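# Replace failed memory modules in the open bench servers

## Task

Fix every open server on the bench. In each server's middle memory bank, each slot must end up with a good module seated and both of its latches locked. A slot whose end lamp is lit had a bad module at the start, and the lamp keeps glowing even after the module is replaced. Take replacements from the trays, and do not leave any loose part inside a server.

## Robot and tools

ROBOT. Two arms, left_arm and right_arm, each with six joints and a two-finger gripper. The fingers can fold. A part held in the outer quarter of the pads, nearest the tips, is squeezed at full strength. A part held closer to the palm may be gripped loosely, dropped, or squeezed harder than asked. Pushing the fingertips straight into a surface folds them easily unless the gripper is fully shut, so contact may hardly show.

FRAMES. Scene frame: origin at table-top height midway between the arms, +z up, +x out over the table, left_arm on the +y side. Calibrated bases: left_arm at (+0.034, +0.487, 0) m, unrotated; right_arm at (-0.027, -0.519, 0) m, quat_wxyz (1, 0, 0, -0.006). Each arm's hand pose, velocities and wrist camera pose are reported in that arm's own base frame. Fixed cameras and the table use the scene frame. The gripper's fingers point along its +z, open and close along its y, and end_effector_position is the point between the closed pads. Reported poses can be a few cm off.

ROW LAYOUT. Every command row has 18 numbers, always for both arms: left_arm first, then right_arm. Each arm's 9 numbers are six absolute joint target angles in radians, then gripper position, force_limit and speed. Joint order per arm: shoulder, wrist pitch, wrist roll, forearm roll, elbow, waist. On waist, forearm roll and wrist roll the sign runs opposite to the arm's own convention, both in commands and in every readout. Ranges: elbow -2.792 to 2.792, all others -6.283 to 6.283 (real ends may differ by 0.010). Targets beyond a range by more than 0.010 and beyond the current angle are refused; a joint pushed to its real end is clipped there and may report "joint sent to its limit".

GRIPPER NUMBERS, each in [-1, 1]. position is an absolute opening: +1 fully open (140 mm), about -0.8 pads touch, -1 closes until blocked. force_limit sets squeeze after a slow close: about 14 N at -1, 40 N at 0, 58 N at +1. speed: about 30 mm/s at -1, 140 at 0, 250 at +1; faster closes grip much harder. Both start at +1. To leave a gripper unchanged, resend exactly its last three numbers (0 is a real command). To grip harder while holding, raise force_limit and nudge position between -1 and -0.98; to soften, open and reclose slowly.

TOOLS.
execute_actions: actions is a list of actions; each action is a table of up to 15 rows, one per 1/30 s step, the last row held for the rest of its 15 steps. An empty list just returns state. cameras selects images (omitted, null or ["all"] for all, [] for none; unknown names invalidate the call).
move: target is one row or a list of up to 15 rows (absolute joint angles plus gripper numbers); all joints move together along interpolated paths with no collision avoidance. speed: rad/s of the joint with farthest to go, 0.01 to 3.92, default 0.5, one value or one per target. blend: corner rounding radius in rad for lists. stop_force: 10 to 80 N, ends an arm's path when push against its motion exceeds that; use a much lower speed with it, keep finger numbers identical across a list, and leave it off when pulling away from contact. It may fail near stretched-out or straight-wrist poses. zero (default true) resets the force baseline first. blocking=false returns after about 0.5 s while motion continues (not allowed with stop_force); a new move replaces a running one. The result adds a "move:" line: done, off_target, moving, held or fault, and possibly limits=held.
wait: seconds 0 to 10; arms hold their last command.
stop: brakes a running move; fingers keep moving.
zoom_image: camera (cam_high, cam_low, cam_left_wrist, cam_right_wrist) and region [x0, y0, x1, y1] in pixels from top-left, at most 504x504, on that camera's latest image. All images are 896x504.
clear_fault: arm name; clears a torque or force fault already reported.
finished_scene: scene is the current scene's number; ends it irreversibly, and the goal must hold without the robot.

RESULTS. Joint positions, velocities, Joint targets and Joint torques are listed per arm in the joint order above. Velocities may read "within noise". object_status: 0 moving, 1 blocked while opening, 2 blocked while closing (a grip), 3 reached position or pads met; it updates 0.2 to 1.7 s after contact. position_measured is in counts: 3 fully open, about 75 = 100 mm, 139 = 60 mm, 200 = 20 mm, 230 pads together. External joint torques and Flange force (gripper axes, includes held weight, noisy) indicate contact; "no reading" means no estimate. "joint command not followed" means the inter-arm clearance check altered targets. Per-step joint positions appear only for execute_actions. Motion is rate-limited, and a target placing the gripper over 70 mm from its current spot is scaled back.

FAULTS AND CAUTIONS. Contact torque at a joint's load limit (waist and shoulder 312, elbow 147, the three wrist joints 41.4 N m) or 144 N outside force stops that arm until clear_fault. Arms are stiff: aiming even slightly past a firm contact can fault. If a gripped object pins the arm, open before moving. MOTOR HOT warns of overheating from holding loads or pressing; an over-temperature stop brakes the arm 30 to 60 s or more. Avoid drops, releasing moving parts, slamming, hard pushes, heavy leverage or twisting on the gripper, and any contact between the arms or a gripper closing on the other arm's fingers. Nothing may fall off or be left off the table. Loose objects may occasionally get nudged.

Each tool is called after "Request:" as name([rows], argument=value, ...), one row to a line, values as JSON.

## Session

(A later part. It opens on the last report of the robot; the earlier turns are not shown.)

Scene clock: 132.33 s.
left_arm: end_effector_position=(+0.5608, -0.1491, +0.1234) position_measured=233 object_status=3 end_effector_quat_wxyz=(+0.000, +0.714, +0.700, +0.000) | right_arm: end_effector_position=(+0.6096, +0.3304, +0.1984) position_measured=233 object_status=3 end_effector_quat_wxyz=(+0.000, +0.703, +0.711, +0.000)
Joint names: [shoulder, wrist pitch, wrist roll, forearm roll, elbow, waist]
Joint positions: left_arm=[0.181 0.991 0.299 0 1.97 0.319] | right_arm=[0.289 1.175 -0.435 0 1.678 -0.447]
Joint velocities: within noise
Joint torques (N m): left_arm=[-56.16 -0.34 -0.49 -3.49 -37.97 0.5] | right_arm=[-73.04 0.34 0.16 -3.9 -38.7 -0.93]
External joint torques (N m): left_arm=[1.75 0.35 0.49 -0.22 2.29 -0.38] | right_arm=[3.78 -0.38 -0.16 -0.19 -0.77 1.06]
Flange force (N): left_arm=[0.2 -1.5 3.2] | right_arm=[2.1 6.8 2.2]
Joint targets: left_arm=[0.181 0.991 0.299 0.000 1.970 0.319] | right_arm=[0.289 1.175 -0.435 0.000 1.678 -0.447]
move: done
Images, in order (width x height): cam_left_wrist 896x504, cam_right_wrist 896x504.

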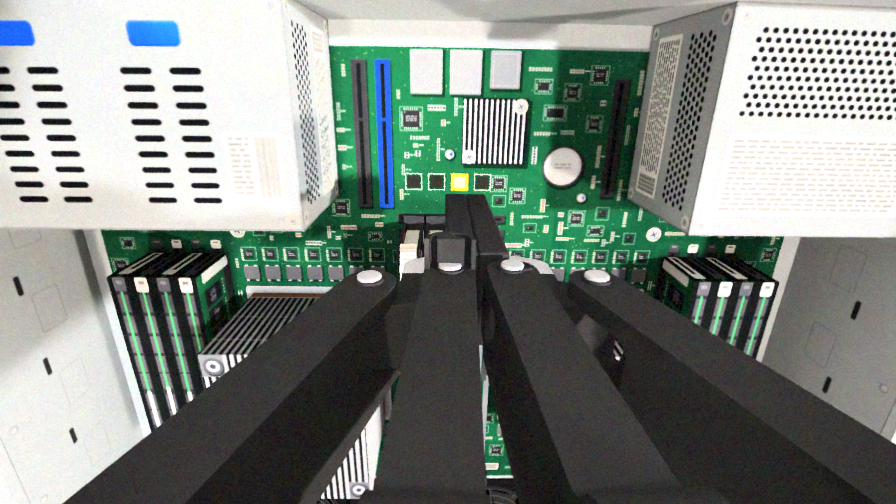

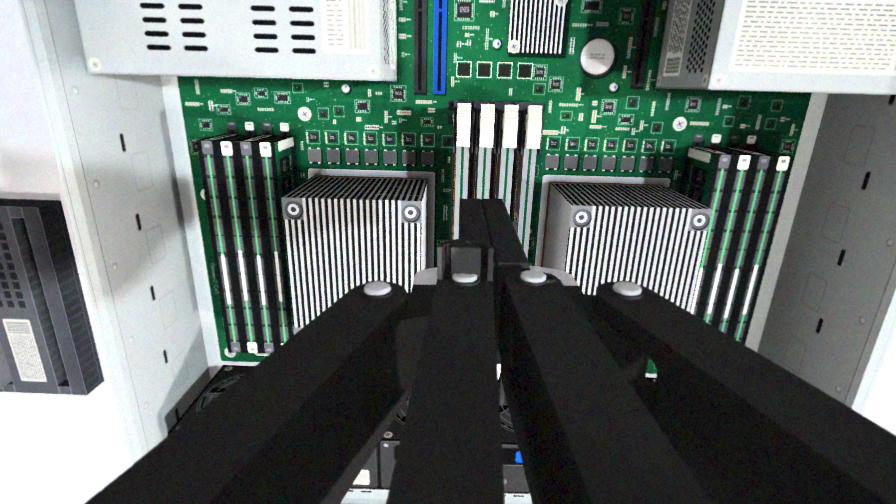

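Request:
move(target=[0.1978,0.9583,0.2992,0,1.9855,0.3192,-1,-1,0,0.2894,1.1746,-0.4349,0,1.6777,-0.4469,-1,-1,0], speed=0.1, cameras=[])

Request:
move(target=[0.2143,0.9277,0.2992,0,1.9996,0.3192,-1,-1,0,0.2894,1.1746,-0.4349,0,1.6777,-0.4469,-1,-1,0], speed=0.012, stop_force=45, cameras=["cam_left_wrist"])

Request:
zoom_image(camera="cam_left_wrist", region=[350, 140, 600, 300])

Scene clock: 140.63 s.
left_arm: end_effector_position=(+0.5608, -0.1490, +0.1065) position_measured=233 object_status=3 end_effector_quat_wxyz=(+0.000, +0.714, +0.700, +0.000) | right_arm: end_effector_position=(+0.6096, +0.3304, +0.1984) position_measured=233 object_status=3 end_effector_quat_wxyz=(+0.000, +0.703, +0.711, +0.000)
Joint names: [shoulder, wrist pitch, wrist roll, forearm roll, elbow, waist]
Joint positions: left_arm=[0.198 0.958 0.299 0 1.985 0.319] | right_arm=[0.289 1.175 -0.435 0 1.678 -0.447]
Joint velocities: within noise
Joint torques (N m): left_arm=[-56.93 -0.09 -0.46 -3.39 -36.7 0.66] | right_arm=[-73.28 0.39 0.1 -3.89 -38.83 -0.8]
External joint torques (N m): left_arm=[1.56 0.1 0.46 -0.23 1.76 -0.51] | right_arm=[4.45 -0.44 -0.1 -0.19 -0.61 1.08]
Flange force (N): left_arm=[0.3 -0.9 3.0] | right_arm=[2.3 7.4 2.9]
Joint targets: left_arm=[0.198 0.958 0.299 0.000 1.986 0.319] | right_arm=[0.289 1.175 -0.435 0.000 1.678 -0.447]
move: done
No camera images: "cameras" was empty.

Scene clock: 143.87 s.
left_arm: end_effector_position=(+0.5607, -0.1490, +0.0906) position_measured=233 object_status=3 end_effector_quat_wxyz=(+0.000, +0.714, +0.700, +0.000) | right_arm: end_effector_position=(+0.6096, +0.3304, +0.1984) position_measured=233 object_status=3 end_effector_quat_wxyz=(+0.000, +0.703, +0.711, +0.000)
Joint names: [shoulder, wrist pitch, wrist roll, forearm roll, elbow, waist]
Joint positions: left_arm=[0.214 0.928 0.299 0 2 0.319] | right_arm=[0.289 1.175 -0.435 0 1.678 -0.447]
Joint velocities: within noise
Joint torques (N m): left_arm=[-57.96 -0.35 -0.55 -3.3 -36.4 1.4] | right_arm=[-73.63 0.3 0.11 -3.85 -38.76 -0.35]
External joint torques (N m): left_arm=[1.8 0.35 0.55 -0.24 2.28 -1.5] | right_arm=[4.05 -0.33 -0.11 -0.26 -0.86 0.46]
Flange force (N): left_arm=[1.9 -1.0 3.2] | right_arm=[3.1 7.0 2.2]
Joint targets: left_arm=[0.214 0.928 0.299 0.000 2.000 0.319] | right_arm=[0.289 1.175 -0.435 0.000 1.678 -0.447]
move: done
Images, in order (width x height): cam_left_wrist 896x504.

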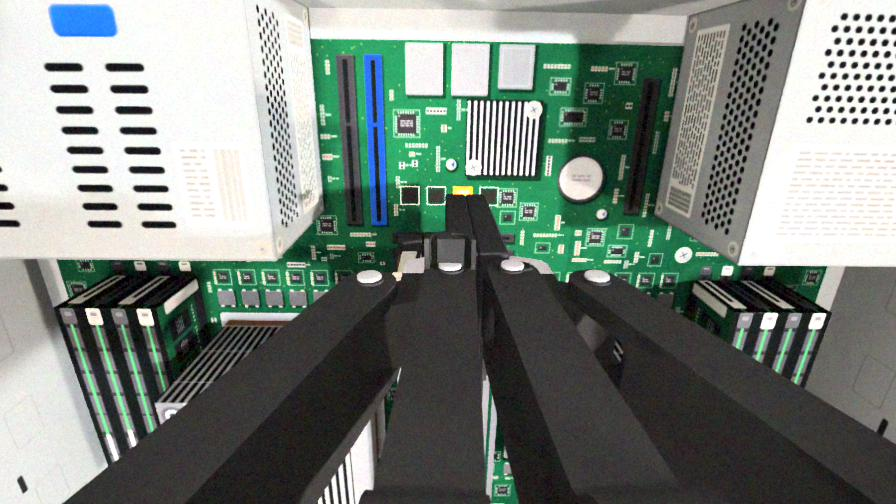

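Scaled by 2.016 from the camera's 896x504 image, which has a finer 1280x720 frame.

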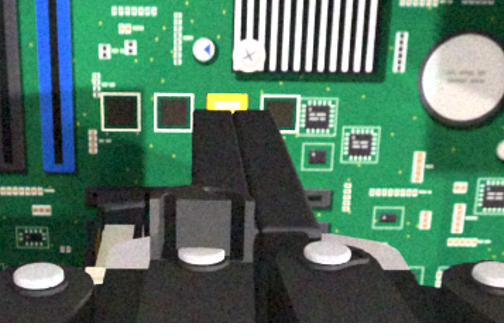

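Request:
move([
  [0.1978,0.9583,0.2992,0,1.9855,0.3192,-1,-1,0,0.2894,1.1746,-0.4349,0,1.6777,-0.4469,-1,-1,0],
  [0.1506,1.1579,0.4695,0,1.8332,0.4695,-1,-1,0,0.2894,1.1746,-0.4349,0,1.6777,-0.4469,-1,-1,0],
], speed=0.25, cameras=["cam_left_wrist"])

Request:
zoom_image(camera="cam_left_wrist", region=[360, 40, 560, 240])

Scene clock: 148.90 s.
left_arm: end_effector_position=(+0.5551, -0.2429, +0.2085) position_measured=233 object_status=3 end_effector_quat_wxyz=(+0.000, +0.707, +0.707, +0.000) | right_arm: end_effector_position=(+0.6096, +0.3304, +0.1984) position_measured=233 object_status=3 end_effector_quat_wxyz=(+0.000, +0.703, +0.711, +0.000)
Joint names: [shoulder, wrist pitch, wrist roll, forearm roll, elbow, waist]
Joint positions: left_arm=[0.151 1.158 0.469 0 1.833 0.469] | right_arm=[0.289 1.175 -0.435 0 1.678 -0.447]
Joint velocities: within noise
Joint torques (N m): left_arm=[-56.06 -0.32 -0.54 -3.8 -41.06 1.57] | right_arm=[-73.28 0.35 0.16 -3.92 -38.99 -0.81]
External joint torques (N m): left_arm=[1.19 0.33 0.54 -0.26 2.05 -1.75] | right_arm=[3.99 -0.38 -0.16 -0.16 -0.5 0.93]
Flange force (N): left_arm=[2.5 -0.7 2.6] | right_arm=[2.2 6.5 2.6]
Joint targets: left_arm=[0.151 1.158 0.470 0.000 1.833 0.469] | right_arm=[0.289 1.175 -0.435 0.000 1.678 -0.447]
move: done
Images, in order (width x height): cam_left_wrist 896x504.

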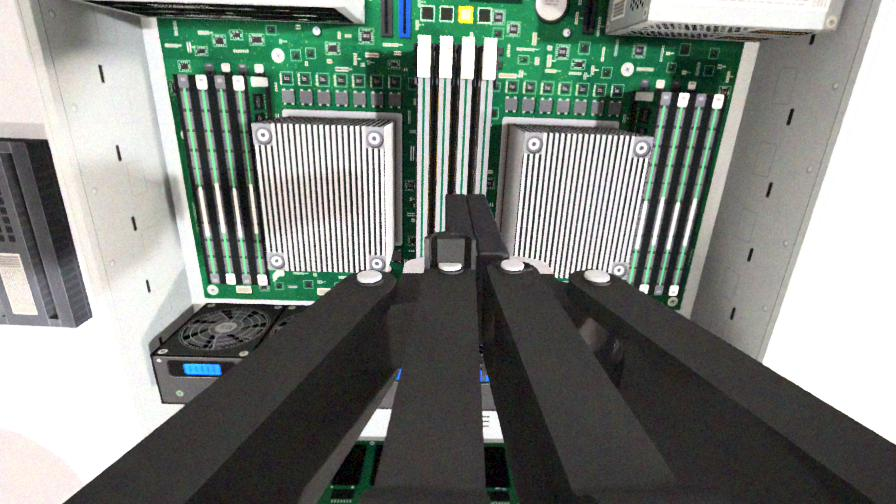

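Scaled by 2.520 from the camera's 896x504 image, which has a finer 1280x720 frame.

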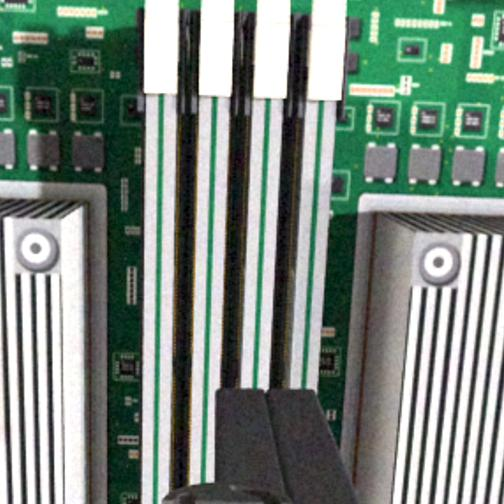

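Request:
move([
  [0.1506,1.1579,0.0,0,1.8332,0.4,-1,-1,0,0.2894,1.1746,-0.4349,0,1.6777,-0.4469,-1,-1,0],
  [0.1859,0.9918,-0.479,0,1.9639,0.3263,-1,-1,0,0.2894,1.1746,-0.4349,0,1.6777,-0.4469,-1,-1,0],
], speed=0.5, cameras=["cam_left_wrist"])

Request:
zoom_image(camera="cam_left_wrist", region=[350, 140, 600, 300])

Scene clock: 208.33 s.
left_arm: end_effector_position=(+0.5628, -0.1540, +0.1234) position_measured=233 object_status=3 end_effector_quat_wxyz=(+0.000, +0.928, +0.373, +0.000) | right_arm: end_effector_position=(+0.6096, +0.3304, +0.1984) position_measured=233 object_status=3 end_effector_quat_wxyz=(+0.000, +0.703, +0.711, +0.000)
Joint names: [shoulder, wrist pitch, wrist roll, forearm roll, elbow, waist]
Joint positions: left_arm=[0.186 0.992 -0.479 0 1.964 0.326] | right_arm=[0.289 1.175 -0.435 0 1.678 -0.447]
Joint velocities: within noise
Joint torques (N m): left_arm=[-56.93 -0.35 -0.66 -3.43 -37.78 1.43] | right_arm=[-73.65 0.3 0.11 -3.89 -38.77 -0.7]
External joint torques (N m): left_arm=[2.21 0.31 0.66 -0.27 2.08 -1.41] | right_arm=[3.92 -0.33 -0.11 -0.22 -0.83 0.65]
Flange force (N): left_arm=[0.9 -1.0 3.5] | right_arm=[2.7 6.8 2.1]
Joint targets: left_arm=[0.186 0.992 -0.479 0.000 1.964 0.326] | right_arm=[0.289 1.175 -0.435 0.000 1.678 -0.447]
move: done
Images, in order (width x height): cam_left_wrist 896x504.

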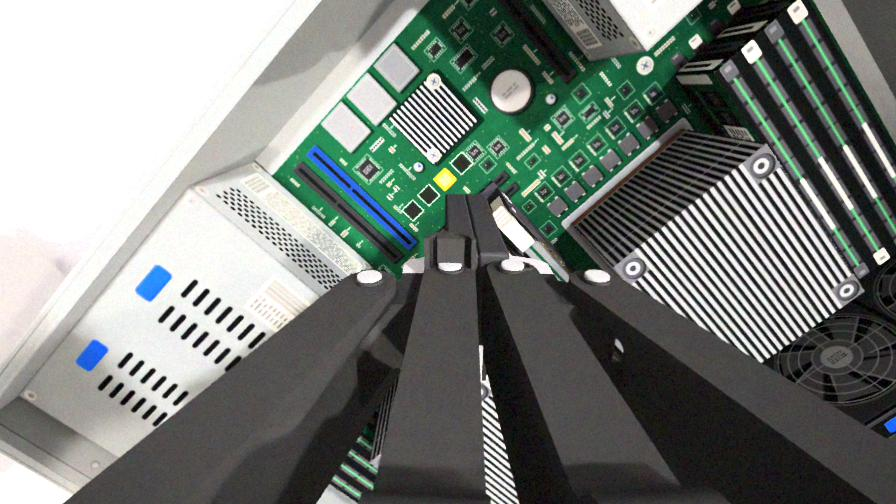

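Scaled by 2.016 from the camera's 896x504 image, which has a finer 1280x720 frame.

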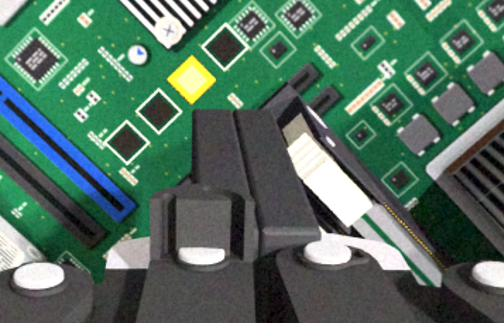

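Request:
move(target=[0.2025,0.9595,-0.479,0,1.9796,0.3263,-1,-1,0,0.2894,1.1746,-0.4349,0,1.6777,-0.4469,-1,-1,0], speed=0.1, cameras=[])

Request:
move(target=[0.2169,0.9328,-0.479,0,1.9919,0.3263,-1,-1,0,0.2894,1.1746,-0.4349,0,1.6777,-0.4469,-1,-1,0], speed=0.01, stop_force=40, cameras=["cam_left_wrist"])

Request:
zoom_image(camera="cam_left_wrist", region=[350, 140, 600, 300])

Scene clock: 212.60 s.
left_arm: end_effector_position=(+0.5628, -0.1540, +0.1065) position_measured=233 object_status=3 end_effector_quat_wxyz=(+0.000, +0.928, +0.373, +0.000) | right_arm: end_effector_position=(+0.6096, +0.3304, +0.1984) position_measured=233 object_status=3 end_effector_quat_wxyz=(+0.000, +0.703, +0.711, +0.000)
Joint names: [shoulder, wrist pitch, wrist roll, forearm roll, elbow, waist]
Joint positions: left_arm=[0.202 0.96 -0.479 0 1.98 0.326] | right_arm=[0.289 1.175 -0.435 0 1.678 -0.447]
Joint velocities: within noise
Joint torques (N m): left_arm=[-58.13 -0.43 -0.55 -3.37 -37.75 0.72] | right_arm=[-73.41 0.32 0.13 -3.87 -38.99 -0.43]
External joint torques (N m): left_arm=[2.19 0.39 0.55 -0.26 2.76 -0.75] | right_arm=[4.47 -0.35 -0.13 -0.21 -0.35 0.54]
Flange force (N): left_arm=[-0.6 -1.7 3.9] | right_arm=[2.8 6.6 3.0]
Joint targets: left_arm=[0.202 0.960 -0.479 0.000 1.980 0.326] | right_arm=[0.289 1.175 -0.435 0.000 1.678 -0.447]
move: done
No camera images: "cameras" was empty.

Scene clock: 213.67 s.
left_arm: end_effector_position=(+0.5629, -0.1540, +0.1042) position_measured=233 object_status=3 end_effector_quat_wxyz=(+0.000, +0.928, +0.373, +0.000) | right_arm: end_effector_position=(+0.6096, +0.3304, +0.1984) position_measured=233 object_status=3 end_effector_quat_wxyz=(+0.000, +0.703, +0.711, +0.000)
Joint names: [shoulder, wrist pitch, wrist roll, forearm roll, elbow, waist]
Joint positions: left_arm=[0.205 0.955 -0.479 0 1.982 0.326] | right_arm=[0.289 1.175 -0.435 0 1.678 -0.447]
Joint velocities: within noise
Joint torques (N m): left_arm=[-29.36 -3.79 -0.42 -2.64 -21.11 3.18] | right_arm=[-73.1 0.32 0.19 -3.86 -38.99 -0.66]
External joint torques (N m): left_arm=[-26.75 3.76 0.42 -0.98 -13.79 -3.18] | right_arm=[3.75 -0.37 -0.19 -0.24 -0.61 0.75]
Flange force (N): left_arm=[-1.8 -12.2 -46.7] | right_arm=[2.4 6.2 2.3]
Joint targets: left_arm=[0.205 0.955 -0.479 0.000 1.982 0.326] | right_arm=[0.289 1.175 -0.435 0.000 1.678 -0.447]
move: contact (left_arm); left_arm: the wrist pitch is farthest, 0.022 rad from its target
Images, in order (width x height): cam_left_wrist 896x504.

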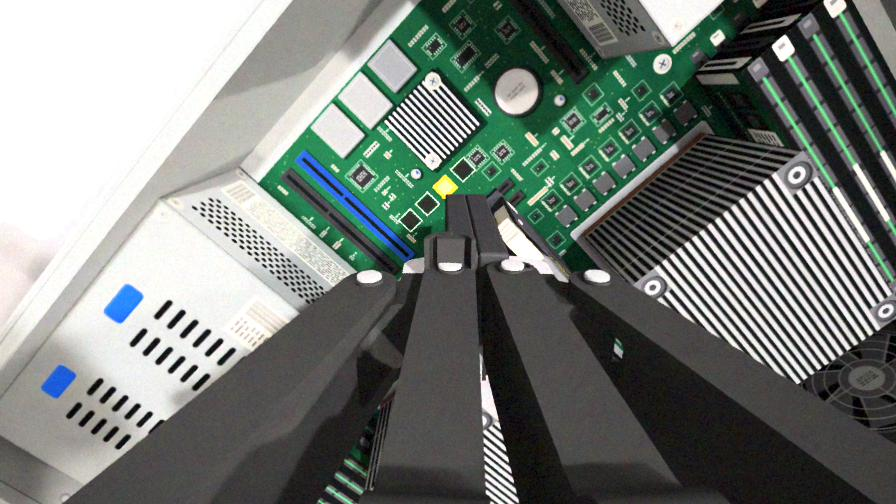

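Scaled by 2.016 from the camera's 896x504 image, which has a finer 1280x720 frame.

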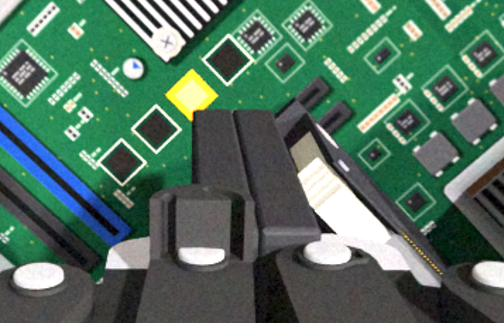

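Request:
move(target=[0.2169,0.9328,-0.479,0,1.9919,0.3263,-1,-1,0,0.2894,1.1746,-0.4349,0,1.6777,-0.4469,-1,-1,0], speed=0.01, stop_force=40, cameras=["cam_left_wrist"])

Request:
zoom_image(camera="cam_left_wrist", region=[350, 140, 600, 300])

Scene clock: 217.87 s.
left_arm: end_effector_position=(+0.5630, -0.1541, +0.1032) position_measured=233 object_status=3 end_effector_quat_wxyz=(+0.000, +0.928, +0.373, +0.000) | right_arm: end_effector_position=(+0.6096, +0.3304, +0.1984) position_measured=233 object_status=3 end_effector_quat_wxyz=(+0.000, +0.703, +0.711, +0.000)
Joint names: [shoulder, wrist pitch, wrist roll, forearm roll, elbow, waist]
Joint positions: left_arm=[0.206 0.953 -0.479 0 1.982 0.326] | right_arm=[0.289 1.175 -0.435 0 1.678 -0.447]
Joint velocities: within noise
Joint torques (N m): left_arm=[0.23 -8.18 -0.29 -1.49 -5.96 6.34] | right_arm=[-73.83 0.33 0.09 -3.9 -39.27 -0.76]
External joint torques (N m): left_arm=[-56.38 8.15 0.29 -2.12 -28.85 -6.41] | right_arm=[4.55 -0.37 -0.09 -0.2 -0.23 0.82]
Flange force (N): left_arm=[-3.4 -26.1 -98.8] | right_arm=[2.4 6.7 3.2]
Joint targets: left_arm=[0.206 0.953 -0.479 0.000 1.982 0.326] | right_arm=[0.289 1.175 -0.435 0.000 1.678 -0.447]
move: contact (left_arm); left_arm: the wrist pitch is farthest, 0.020 rad from its target
Images, in order (width x height): cam_left_wrist 896x504.

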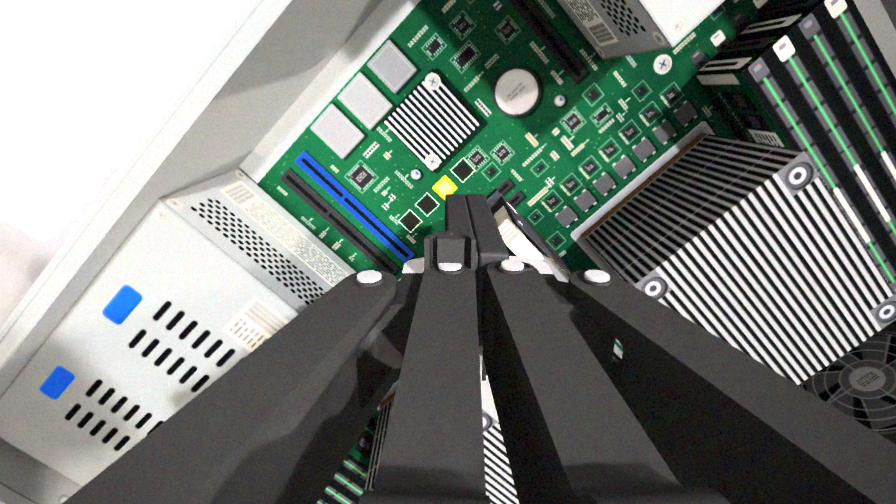

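Scaled by 2.016 from the camera's 896x504 image, which has a finer 1280x720 frame.

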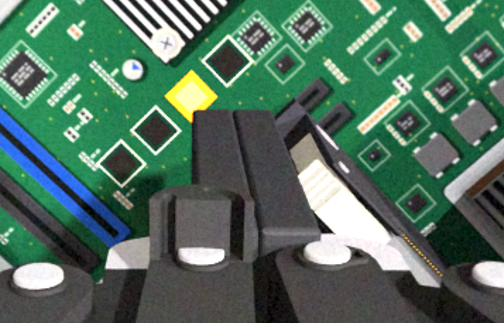

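Request:
move([
  [0.1859,0.9918,-0.479,0,1.9639,0.3263,-1,-1,0,0.2894,1.1746,-0.4349,0,1.6777,-0.4469,-1,-1,0],
  [0.1477,0.9241,-0.0551,0.4330,2.0429,0.2038,-0.448,-1,0,0.2894,1.1746,-0.4349,0,1.6777,-0.4469,-1,-1,0],
], speed=[0.2,0.4], cameras=["cam_left_wrist"])

Request:
zoom_image(camera="cam_left_wrist", region=[350, 60, 650, 260])

Scene clock: 255.83 s.
left_arm: end_effector_position=(+0.5421, -0.1905, +0.1286) position_measured=186 object_status=0 end_effector_quat_wxyz=(+0.123, +0.696, +0.696, -0.123) | right_arm: end_effector_position=(+0.6096, +0.3304, +0.1984) position_measured=233 object_status=3 end_effector_quat_wxyz=(+0.000, +0.703, +0.711, +0.000)
Joint names: [shoulder, wrist pitch, wrist roll, forearm roll, elbow, waist]
Joint positions: left_arm=[0.148 0.924 -0.055 0.433 2.043 0.204] | right_arm=[0.289 1.175 -0.435 0 1.678 -0.447]
Joint velocities: within noise
Joint torques (N m): left_arm=[-50.33 -0.31 -0.53 -2.28 -36.05 1.06] | right_arm=[-73.21 0.26 0.1 -3.88 -39.16 -0.71]
External joint torques (N m): left_arm=[0.99 0.35 0.53 -0.24 2.08 -1.04] | right_arm=[3.71 -0.3 -0.1 -0.22 -0.43 0.72]
Flange force (N): left_arm=[2.0 -1.8 1.0] | right_arm=[2.1 5.9 2.4]
Joint targets: left_arm=[0.148 0.924 -0.055 0.433 2.043 0.204] | right_arm=[0.289 1.175 -0.435 0.000 1.678 -0.447]
move: done
Images, in order (width x height): cam_left_wrist 896x504.

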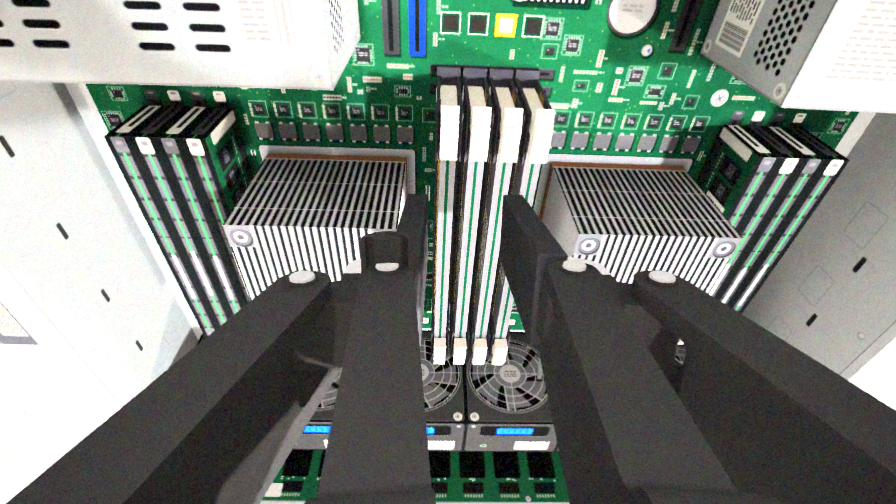

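Scaled by 1.680 from the camera's 896x504 image, which has a finer 1280x720 frame.

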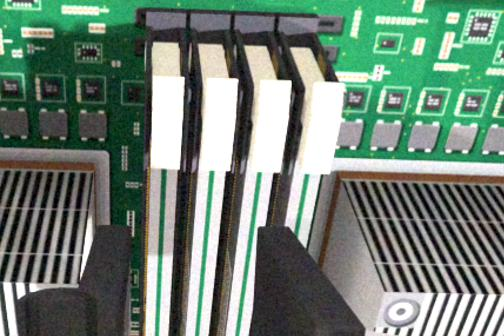

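Request:
move(target=[0.1676,0.8879,-0.0764,0.4466,2.0633,0.2044,-0.50,-1,0,0.2894,1.1746,-0.4349,0,1.6777,-0.4469,-1,-1,0], speed=0.1, cameras=["cam_left_wrist"])

Request:
zoom_image(camera="cam_left_wrist", region=[380, 80, 580, 260])

Scene clock: 278.03 s.
left_arm: end_effector_position=(+0.5407, -0.1906, +0.1086) position_measured=192 object_status=3 end_effector_quat_wxyz=(+0.123, +0.696, +0.696, -0.123) | right_arm: end_effector_position=(+0.6096, +0.3304, +0.1984) position_measured=233 object_status=3 end_effector_quat_wxyz=(+0.000, +0.703, +0.711, +0.000)
Joint names: [shoulder, wrist pitch, wrist roll, forearm roll, elbow, waist]
Joint positions: left_arm=[0.168 0.888 -0.076 0.447 2.063 0.204] | right_arm=[0.289 1.175 -0.435 0 1.678 -0.447]
Joint velocities: within noise
Joint torques (N m): left_arm=[-52.17 -0.4 -0.57 -2.14 -35.01 0.76] | right_arm=[-73.15 0.27 0.17 -3.86 -38.94 -1.18]
External joint torques (N m): left_arm=[2.49 0.45 0.57 -0.29 2.33 -0.87] | right_arm=[3.72 -0.31 -0.17 -0.24 -0.63 1.25]
Flange force (N): left_arm=[2.0 -0.1 2.7] | right_arm=[1.7 6.6 2.2]
Joint targets: left_arm=[0.168 0.888 -0.076 0.447 2.063 0.204] | right_arm=[0.289 1.175 -0.435 0.000 1.678 -0.447]
move: done
Images, in order (width x height): cam_left_wrist 896x504.

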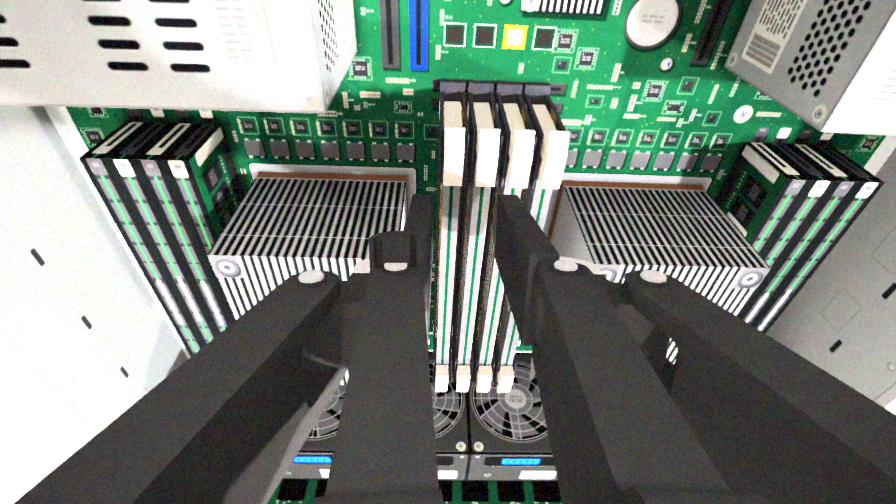

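Scaled by 2.520 from the camera's 896x504 image, which has a finer 1280x720 frame.

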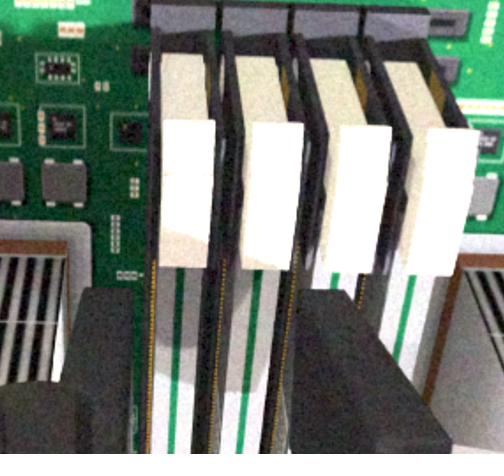

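Request:
move(target=[0.1759,0.8784,-0.0827,0.4502,2.0660,0.2038,-0.475,-1,0,0.2894,1.1746,-0.4349,0,1.6777,-0.4469,-1,-1,0], speed=0.03, stop_force=15, cameras=["cam_left_wrist"])

Request:
zoom_image(camera="cam_left_wrist", region=[380, 80, 580, 260])

Scene clock: 289.93 s.
left_arm: end_effector_position=(+0.5419, -0.1905, +0.1028) position_measured=189 object_status=3 end_effector_quat_wxyz=(+0.123, +0.696, +0.696, -0.123) | right_arm: end_effector_position=(+0.6096, +0.3304, +0.1984) position_measured=233 object_status=3 end_effector_quat_wxyz=(+0.000, +0.703, +0.711, +0.000)
Joint names: [shoulder, wrist pitch, wrist roll, forearm roll, elbow, waist]
Joint positions: left_arm=[0.176 0.878 -0.083 0.45 2.066 0.204] | right_arm=[0.289 1.175 -0.435 0 1.678 -0.447]
Joint velocities: within noise
Joint torques (N m): left_arm=[-51.54 0.07 -0.53 -2.21 -33.63 1.1] | right_arm=[-73.42 0.3 0.1 -3.86 -38.99 -1.06]
External joint torques (N m): left_arm=[0.65 -0.01 0.52 -0.2 1.11 -1.21] | right_arm=[4.01 -0.34 -0.1 -0.25 -0.65 1.18]
Flange force (N): left_arm=[1.7 -0.6 0.4] | right_arm=[1.9 7.0 2.4]
Joint targets: left_arm=[0.176 0.878 -0.083 0.450 2.066 0.204] | right_arm=[0.289 1.175 -0.435 0.000 1.678 -0.447]
move: done
Images, in order (width x height): cam_left_wrist 896x504.

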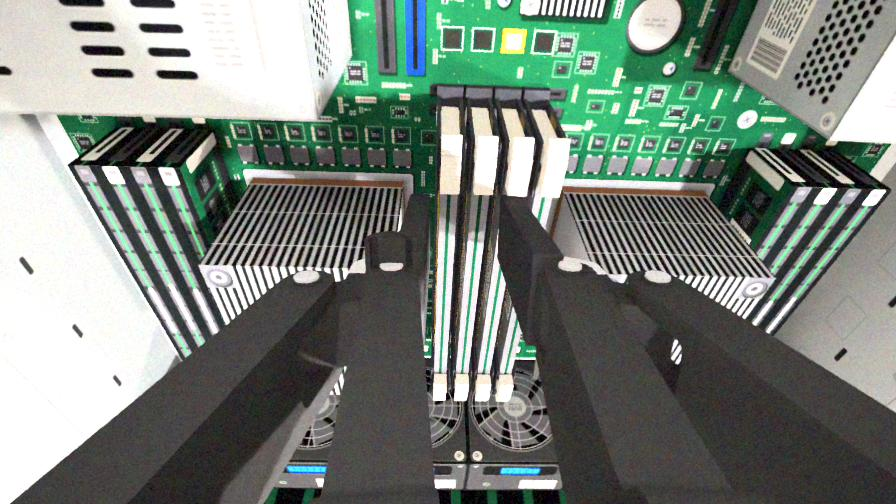

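Scaled by 2.520 from the camera's 896x504 image, which has a finer 1280x720 frame.

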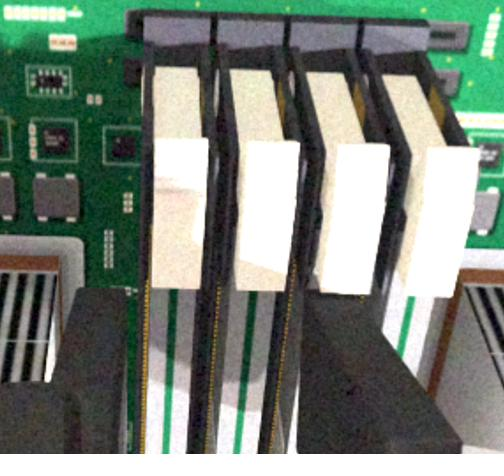

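Request:
move(target=[0.1738,0.8903,-0.1163,0.4489,2.0687,0.1675,-0.475,-1,0,0.2894,1.1746,-0.4349,0,1.6777,-0.4469,-1,-1,0], speed=0.012, stop_force=25, cameras=["cam_left_wrist"])

Request:
zoom_image(camera="cam_left_wrist", region=[380, 80, 580, 260])

Scene clock: 300.07 s.
left_arm: end_effector_position=(+0.5428, -0.1705, +0.1028) position_measured=189 object_status=3 end_effector_quat_wxyz=(+0.123, +0.696, +0.696, -0.123) | right_arm: end_effector_position=(+0.6096, +0.3304, +0.1984) position_measured=233 object_status=3 end_effector_quat_wxyz=(+0.000, +0.703, +0.711, +0.000)
Joint names: [shoulder, wrist pitch, wrist roll, forearm roll, elbow, waist]
Joint positions: left_arm=[0.174 0.89 -0.116 0.449 2.069 0.168] | right_arm=[0.289 1.175 -0.435 0 1.678 -0.447]
Joint velocities: within noise
Joint torques (N m): left_arm=[-50.78 -3.5 -0.12 -8.5 -34.63 -13.25] | right_arm=[-73.24 0.33 0.13 -3.9 -39.06 -0.9]
External joint torques (N m): left_arm=[0.48 3.6 0.12 6.12 2.25 13.41] | right_arm=[3.84 -0.36 -0.13 -0.19 -0.43 0.87]
Flange force (N): left_arm=[-21.1 -6.8 7.9] | right_arm=[2.0 6.1 2.6]
Joint targets: left_arm=[0.174 0.890 -0.116 0.449 2.069 0.168] | right_arm=[0.289 1.175 -0.435 0.000 1.678 -0.447]
move: done
Images, in order (width x height): cam_left_wrist 896x504.

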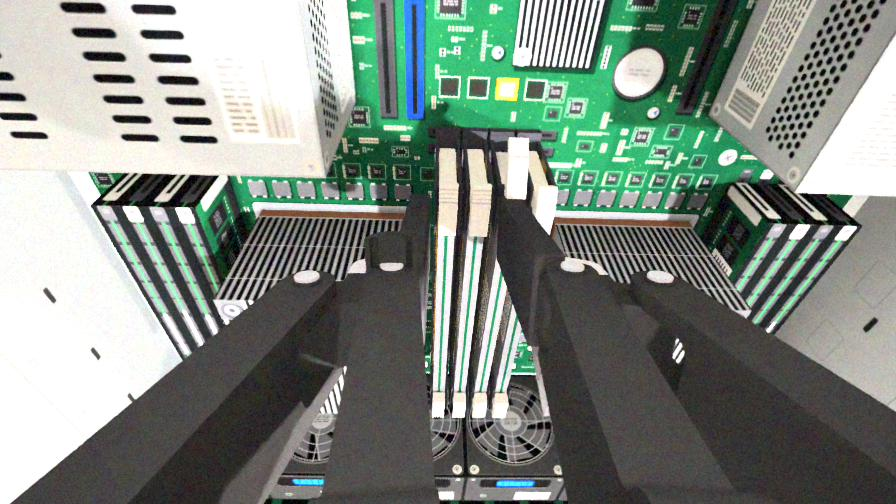

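Scaled by 2.520 from the camera's 896x504 image, which has a finer 1280x720 frame.

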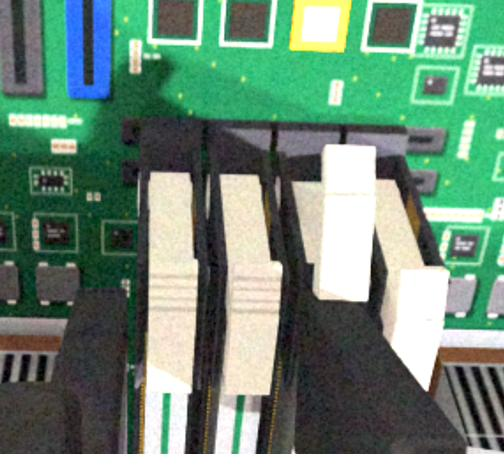

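Request:
move(target=[0.1698,0.8997,-0.1308,0.4470,2.0690,0.1494,-0.475,-1,0,0.2894,1.1746,-0.4349,0,1.6777,-0.4469,-1,-1,0], speed=0.012, stop_force=25, cameras=["cam_left_wrist"])

Request:
zoom_image(camera="cam_left_wrist", region=[380, 80, 580, 260])

Scene clock: 311.40 s.
left_arm: end_effector_position=(+0.5428, -0.1669, +0.1037) position_measured=189 object_status=3 end_effector_quat_wxyz=(+0.123, +0.696, +0.696, -0.123) | right_arm: end_effector_position=(+0.6096, +0.3304, +0.1984) position_measured=233 object_status=3 end_effector_quat_wxyz=(+0.000, +0.703, +0.711, +0.000)
Joint names: [shoulder, wrist pitch, wrist roll, forearm roll, elbow, waist]
Joint positions: left_arm=[0.172 0.894 -0.122 0.448 2.069 0.161] | right_arm=[0.289 1.175 -0.435 0 1.678 -0.447]
Joint velocities: within noise
Joint torques (N m): left_arm=[-49.86 -3.34 0.33 -15.76 -28.61 -28.09] | right_arm=[-73.68 0.36 0.15 -3.83 -38.95 -0.97]
External joint torques (N m): left_arm=[-0.7 3.44 -0.32 13.35 -3.89 27.82] | right_arm=[4.72 -0.4 -0.15 -0.26 -0.55 1.09]
Flange force (N): left_arm=[-46.8 -2.6 16.3] | right_arm=[2.5 7.6 3.0]
Joint targets: left_arm=[0.172 0.894 -0.122 0.448 2.069 0.161] | right_arm=[0.289 1.175 -0.435 0.000 1.678 -0.447]
move: contact (left_arm); left_arm: the waist is farthest, 0.011 rad from its target
Images, in order (width x height): cam_left_wrist 896x504.

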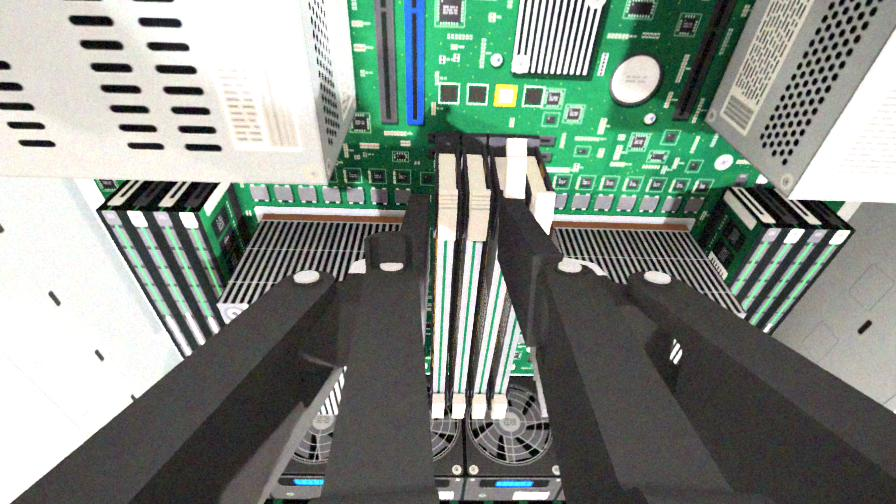

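Scaled by 2.520 from the camera's 896x504 image, which has a finer 1280x720 frame.

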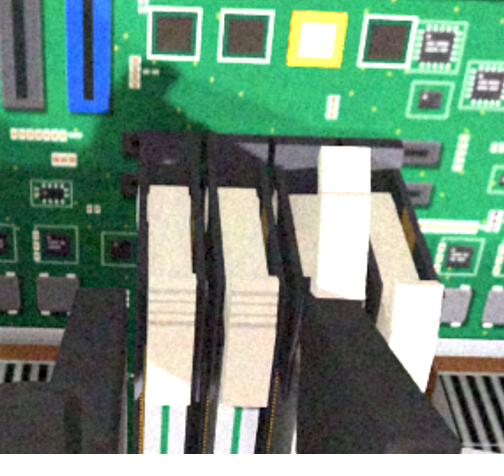

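Request:
move([
  [0.1738,0.8903,-0.1163,0.4489,2.0687,0.1675,-0.475,-1,0,0.2894,1.1746,-0.4349,0,1.6777,-0.4469,-1,-1,0],
  [0.1477,0.9241,-0.0551,0.4330,2.0429,0.2038,-0.475,-1,0,0.2894,1.1746,-0.4349,0,1.6777,-0.4469,-1,-1,0],
  [0.2,1.1,0.5,0,1.85,0.5,-0.475,-1,0,0.2894,1.1746,-0.4349,0,1.6777,-0.4469,-1,-1,0],
  [0.3297,1.2596,0.8124,-0.2798,1.7930,0.6938,-0.475,-1,0,0.2894,1.1746,-0.4349,0,1.6777,-0.4469,-1,-1,0],
], speed=[0.1,0.15,0.6,0.6], cameras=["cam_left_wrist"])

Request:
zoom_image(camera="cam_left_wrist", region=[350, 60, 650, 260])

Scene clock: 331.13 s.
left_arm: end_effector_position=(+0.5423, -0.2924, +0.1336) position_measured=189 object_status=3 end_effector_quat_wxyz=(-0.123, +0.696, +0.696, +0.123) | right_arm: end_effector_position=(+0.6096, +0.3304, +0.1984) position_measured=233 object_status=3 end_effector_quat_wxyz=(+0.000, +0.703, +0.711, +0.000)
Joint names: [shoulder, wrist pitch, wrist roll, forearm roll, elbow, waist]
Joint positions: left_arm=[0.33 1.26 0.812 -0.28 1.793 0.694] | right_arm=[0.289 1.175 -0.435 0 1.678 -0.447]
Joint velocities: within noise
Joint torques (N m): left_arm=[-72.13 0.39 -0.57 -3.88 -38.6 0.55] | right_arm=[-73.12 0.34 0.14 -3.93 -39.19 -0.84]
External joint torques (N m): left_arm=[1.53 0.33 0.57 -0.38 2.2 -0.83] | right_arm=[3.72 -0.38 -0.14 -0.17 -0.34 0.91]
Flange force (N): left_arm=[0.6 -1.4 3.4] | right_arm=[1.8 5.8 2.6]
Joint targets: left_arm=[0.330 1.260 0.812 -0.280 1.793 0.694] | right_arm=[0.289 1.175 -0.435 0.000 1.678 -0.447]
move: done
Images, in order (width x height): cam_left_wrist 896x504.

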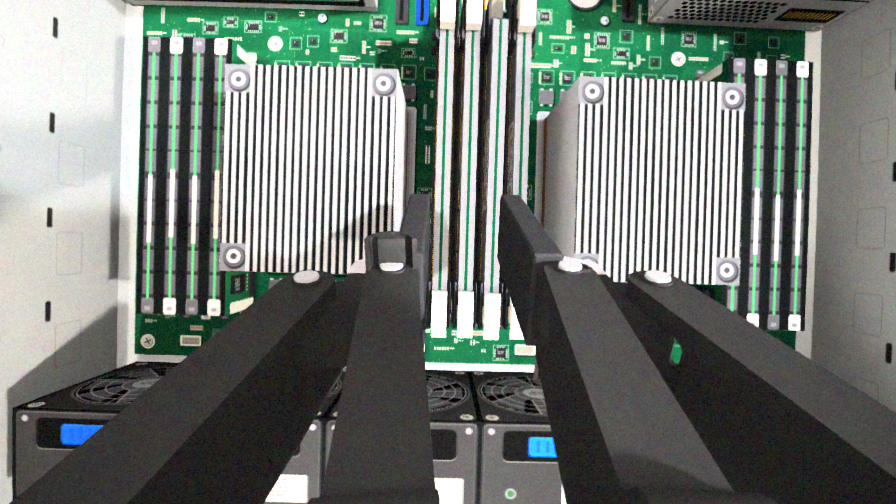

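Scaled by 1.680 from the camera's 896x504 image, which has a finer 1280x720 frame.

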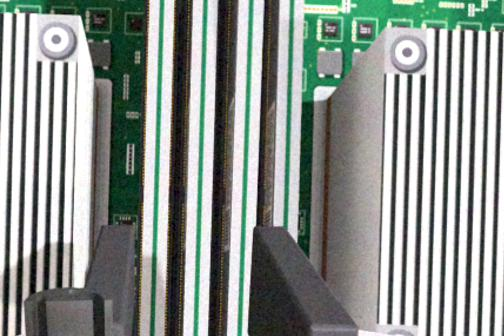

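Request:
move(target=[0.3600,1.2106,0.8339,-0.2831,1.8147,0.7009,-0.487,-1,0,0.2894,1.1746,-0.4349,0,1.6777,-0.4469,-1,-1,0], speed=0.03, stop_force=15, cameras=["cam_left_wrist"])

Request:
zoom_image(camera="cam_left_wrist", region=[380, 180, 580, 360])

Scene clock: 345.90 s.
left_arm: end_effector_position=(+0.5409, -0.2976, +0.1028) position_measured=191 object_status=3 end_effector_quat_wxyz=(-0.123, +0.696, +0.696, +0.123) | right_arm: end_effector_position=(+0.6096, +0.3304, +0.1984) position_measured=233 object_status=3 end_effector_quat_wxyz=(+0.000, +0.703, +0.711, +0.000)
Joint names: [shoulder, wrist pitch, wrist roll, forearm roll, elbow, waist]
Joint positions: left_arm=[0.36 1.211 0.834 -0.283 1.815 0.701] | right_arm=[0.289 1.175 -0.435 0 1.678 -0.447]
Joint velocities: within noise
Joint torques (N m): left_arm=[-74.17 0.36 -0.48 -3.83 -37.36 0.97] | right_arm=[-73.54 0.29 0.26 -3.86 -38.7 -1.21]
External joint torques (N m): left_arm=[1.95 0.37 0.48 -0.28 2.12 -1.1] | right_arm=[4.41 -0.33 -0.26 -0.24 -0.82 1.35]
Flange force (N): left_arm=[0.5 -0.5 3.6] | right_arm=[2.3 7.8 2.4]
Joint targets: left_arm=[0.360 1.211 0.834 -0.283 1.815 0.701] | right_arm=[0.289 1.175 -0.435 0.000 1.678 -0.447]
move: done
Images, in order (width x height): cam_left_wrist 896x504.

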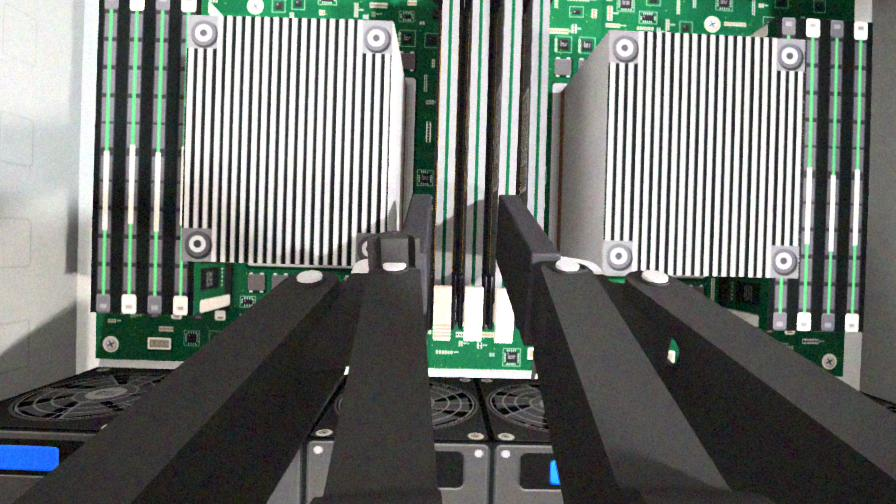

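Scaled by 2.520 from the camera's 896x504 image, which has a finer 1280x720 frame.

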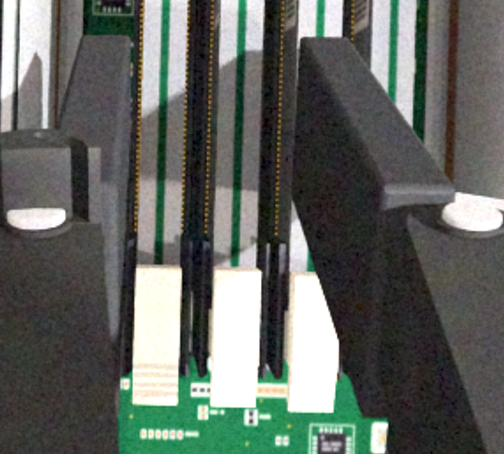

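Request:
move(target=[0.3833,1.2278,0.8546,-0.2741,1.7804,0.7292,-0.487,-1,0,0.2894,1.1746,-0.4349,0,1.6777,-0.4469,-1,-1,0], speed=0.012, stop_force=35, cameras=["cam_left_wrist"])

Request:
zoom_image(camera="cam_left_wrist", region=[380, 180, 580, 360])

Scene clock: 355.20 s.
left_arm: end_effector_position=(+0.5416, -0.3240, +0.1027) position_measured=191 object_status=3 end_effector_quat_wxyz=(-0.123, +0.696, +0.696, +0.123) | right_arm: end_effector_position=(+0.6096, +0.3304, +0.1984) position_measured=233 object_status=3 end_effector_quat_wxyz=(+0.000, +0.703, +0.711, +0.000)
Joint names: [shoulder, wrist pitch, wrist roll, forearm roll, elbow, waist]
Joint positions: left_arm=[0.383 1.228 0.855 -0.274 1.78 0.729] | right_arm=[0.289 1.175 -0.435 0 1.678 -0.447]
Joint velocities: within noise
Joint torques (N m): left_arm=[-64.01 -6.06 -0.45 -0.21 -37.52 7.12] | right_arm=[-73.01 0.35 0.13 -3.9 -39.01 -0.38]
External joint torques (N m): left_arm=[-10.63 6.8 0.45 -3.92 2.14 -7.35] | right_arm=[3.46 -0.38 -0.13 -0.21 -0.56 0.51]
Flange force (N): left_arm=[21.6 -5.3 -11.7] | right_arm=[2.4 5.6 2.2]
Joint targets: left_arm=[0.383 1.228 0.855 -0.274 1.780 0.729] | right_arm=[0.289 1.175 -0.435 0.000 1.678 -0.447]
move: done
Images, in order (width x height): cam_left_wrist 896x504.

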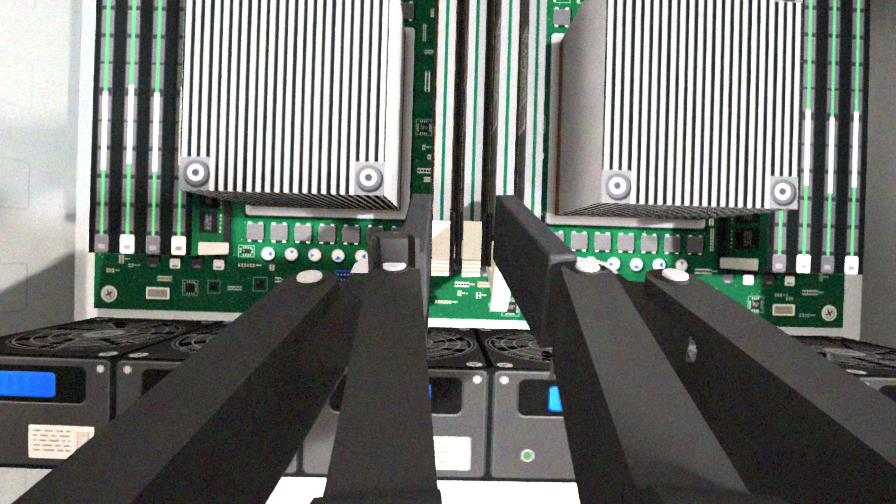

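Scaled by 2.520 from the camera's 896x504 image, which has a finer 1280x720 frame.

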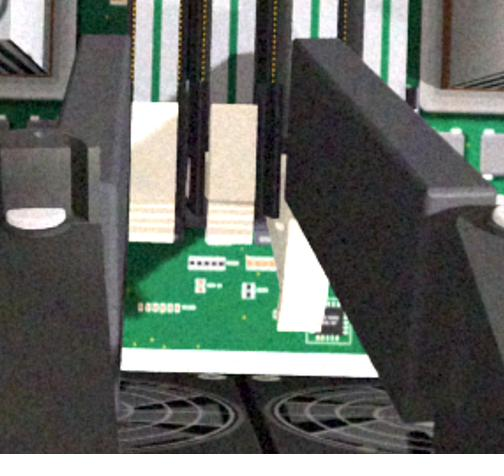

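Request:
move(target=[0.3555,1.2796,0.8387,-0.2688,1.7551,0.7292,-0.487,-1,0,0.2894,1.1746,-0.4349,0,1.6777,-0.4469,-1,-1,0], speed=0.06, cameras=["cam_left_wrist"])

Request:
zoom_image(camera="cam_left_wrist", region=[380, 150, 580, 330])

Request:
zoom_image(camera="cam_left_wrist", region=[380, 0, 580, 180])

Scene clock: 362.07 s.
left_arm: end_effector_position=(+0.5415, -0.3241, +0.1229) position_measured=191 object_status=3 end_effector_quat_wxyz=(-0.123, +0.696, +0.696, +0.122) | right_arm: end_effector_position=(+0.6096, +0.3304, +0.1984) position_measured=233 object_status=3 end_effector_quat_wxyz=(+0.000, +0.703, +0.711, +0.000)
Joint names: [shoulder, wrist pitch, wrist roll, forearm roll, elbow, waist]
Joint positions: left_arm=[0.365 1.261 0.844 -0.27 1.764 0.729] | right_arm=[0.289 1.175 -0.435 0 1.678 -0.447]
Joint velocities: within noise
Joint torques (N m): left_arm=[-75.66 0.44 -0.5 -3.96 -38.6 0.67] | right_arm=[-73.05 0.32 0.09 -3.84 -38.92 -0.7]
External joint torques (N m): left_arm=[2.14 0.3 0.5 -0.26 2.45 -0.71] | right_arm=[4.07 -0.36 -0.09 -0.24 -0.5 0.89]
Flange force (N): left_arm=[0.2 -1.2 4.0] | right_arm=[2.2 6.6 2.6]
Joint targets: left_arm=[0.365 1.261 0.844 -0.271 1.764 0.729] | right_arm=[0.289 1.175 -0.435 0.000 1.678 -0.447]
move: held (left_arm; a check stopped the path); limits=held; left_arm: the wrist pitch is farthest, 0.018 rad from its target
joint command not followed: on one or more control steps a check withheld the commanded joint targets of the left arm, and it was not sent them on those steps.
cause: the commanded joint targets, or the way to them, would bring a part of the robot too close to another arm (a part of this arm just beyond the wrist pitch and a part of the right arm just beyond the forearm roll, at the place that arm is still heading or pushing toward).
Images, in order (width x height): cam_left_wrist 896x504.

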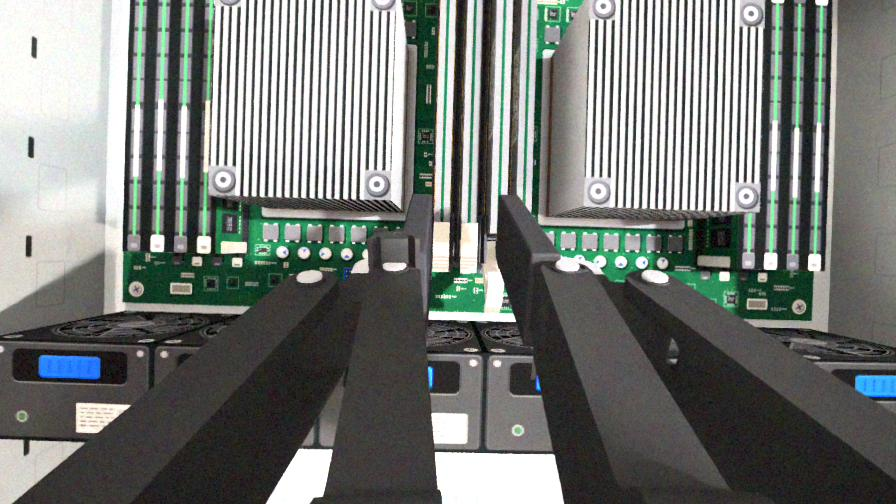

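Scaled by 2.520 from the camera's 896x504 image, which has a finer 1280x720 frame.

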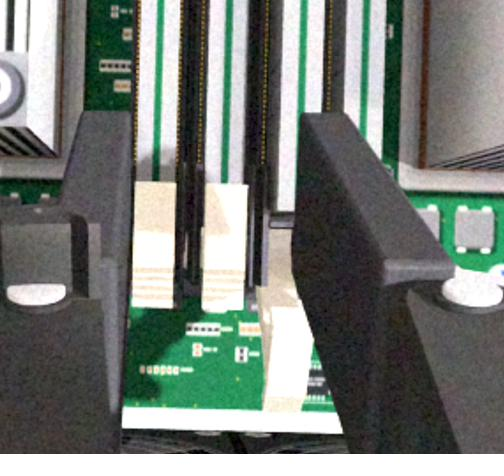

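Scaled by 2.520 from the camera's 896x504 image, which has a finer 1280x720 frame.

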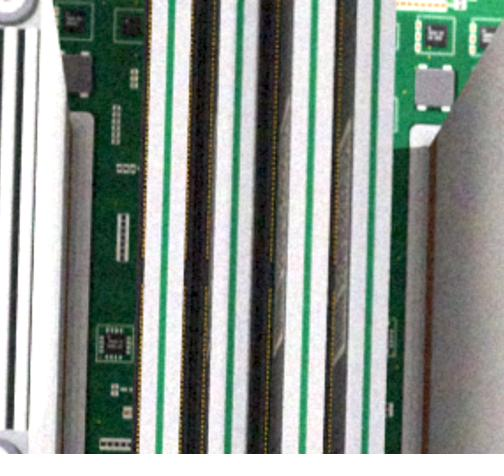

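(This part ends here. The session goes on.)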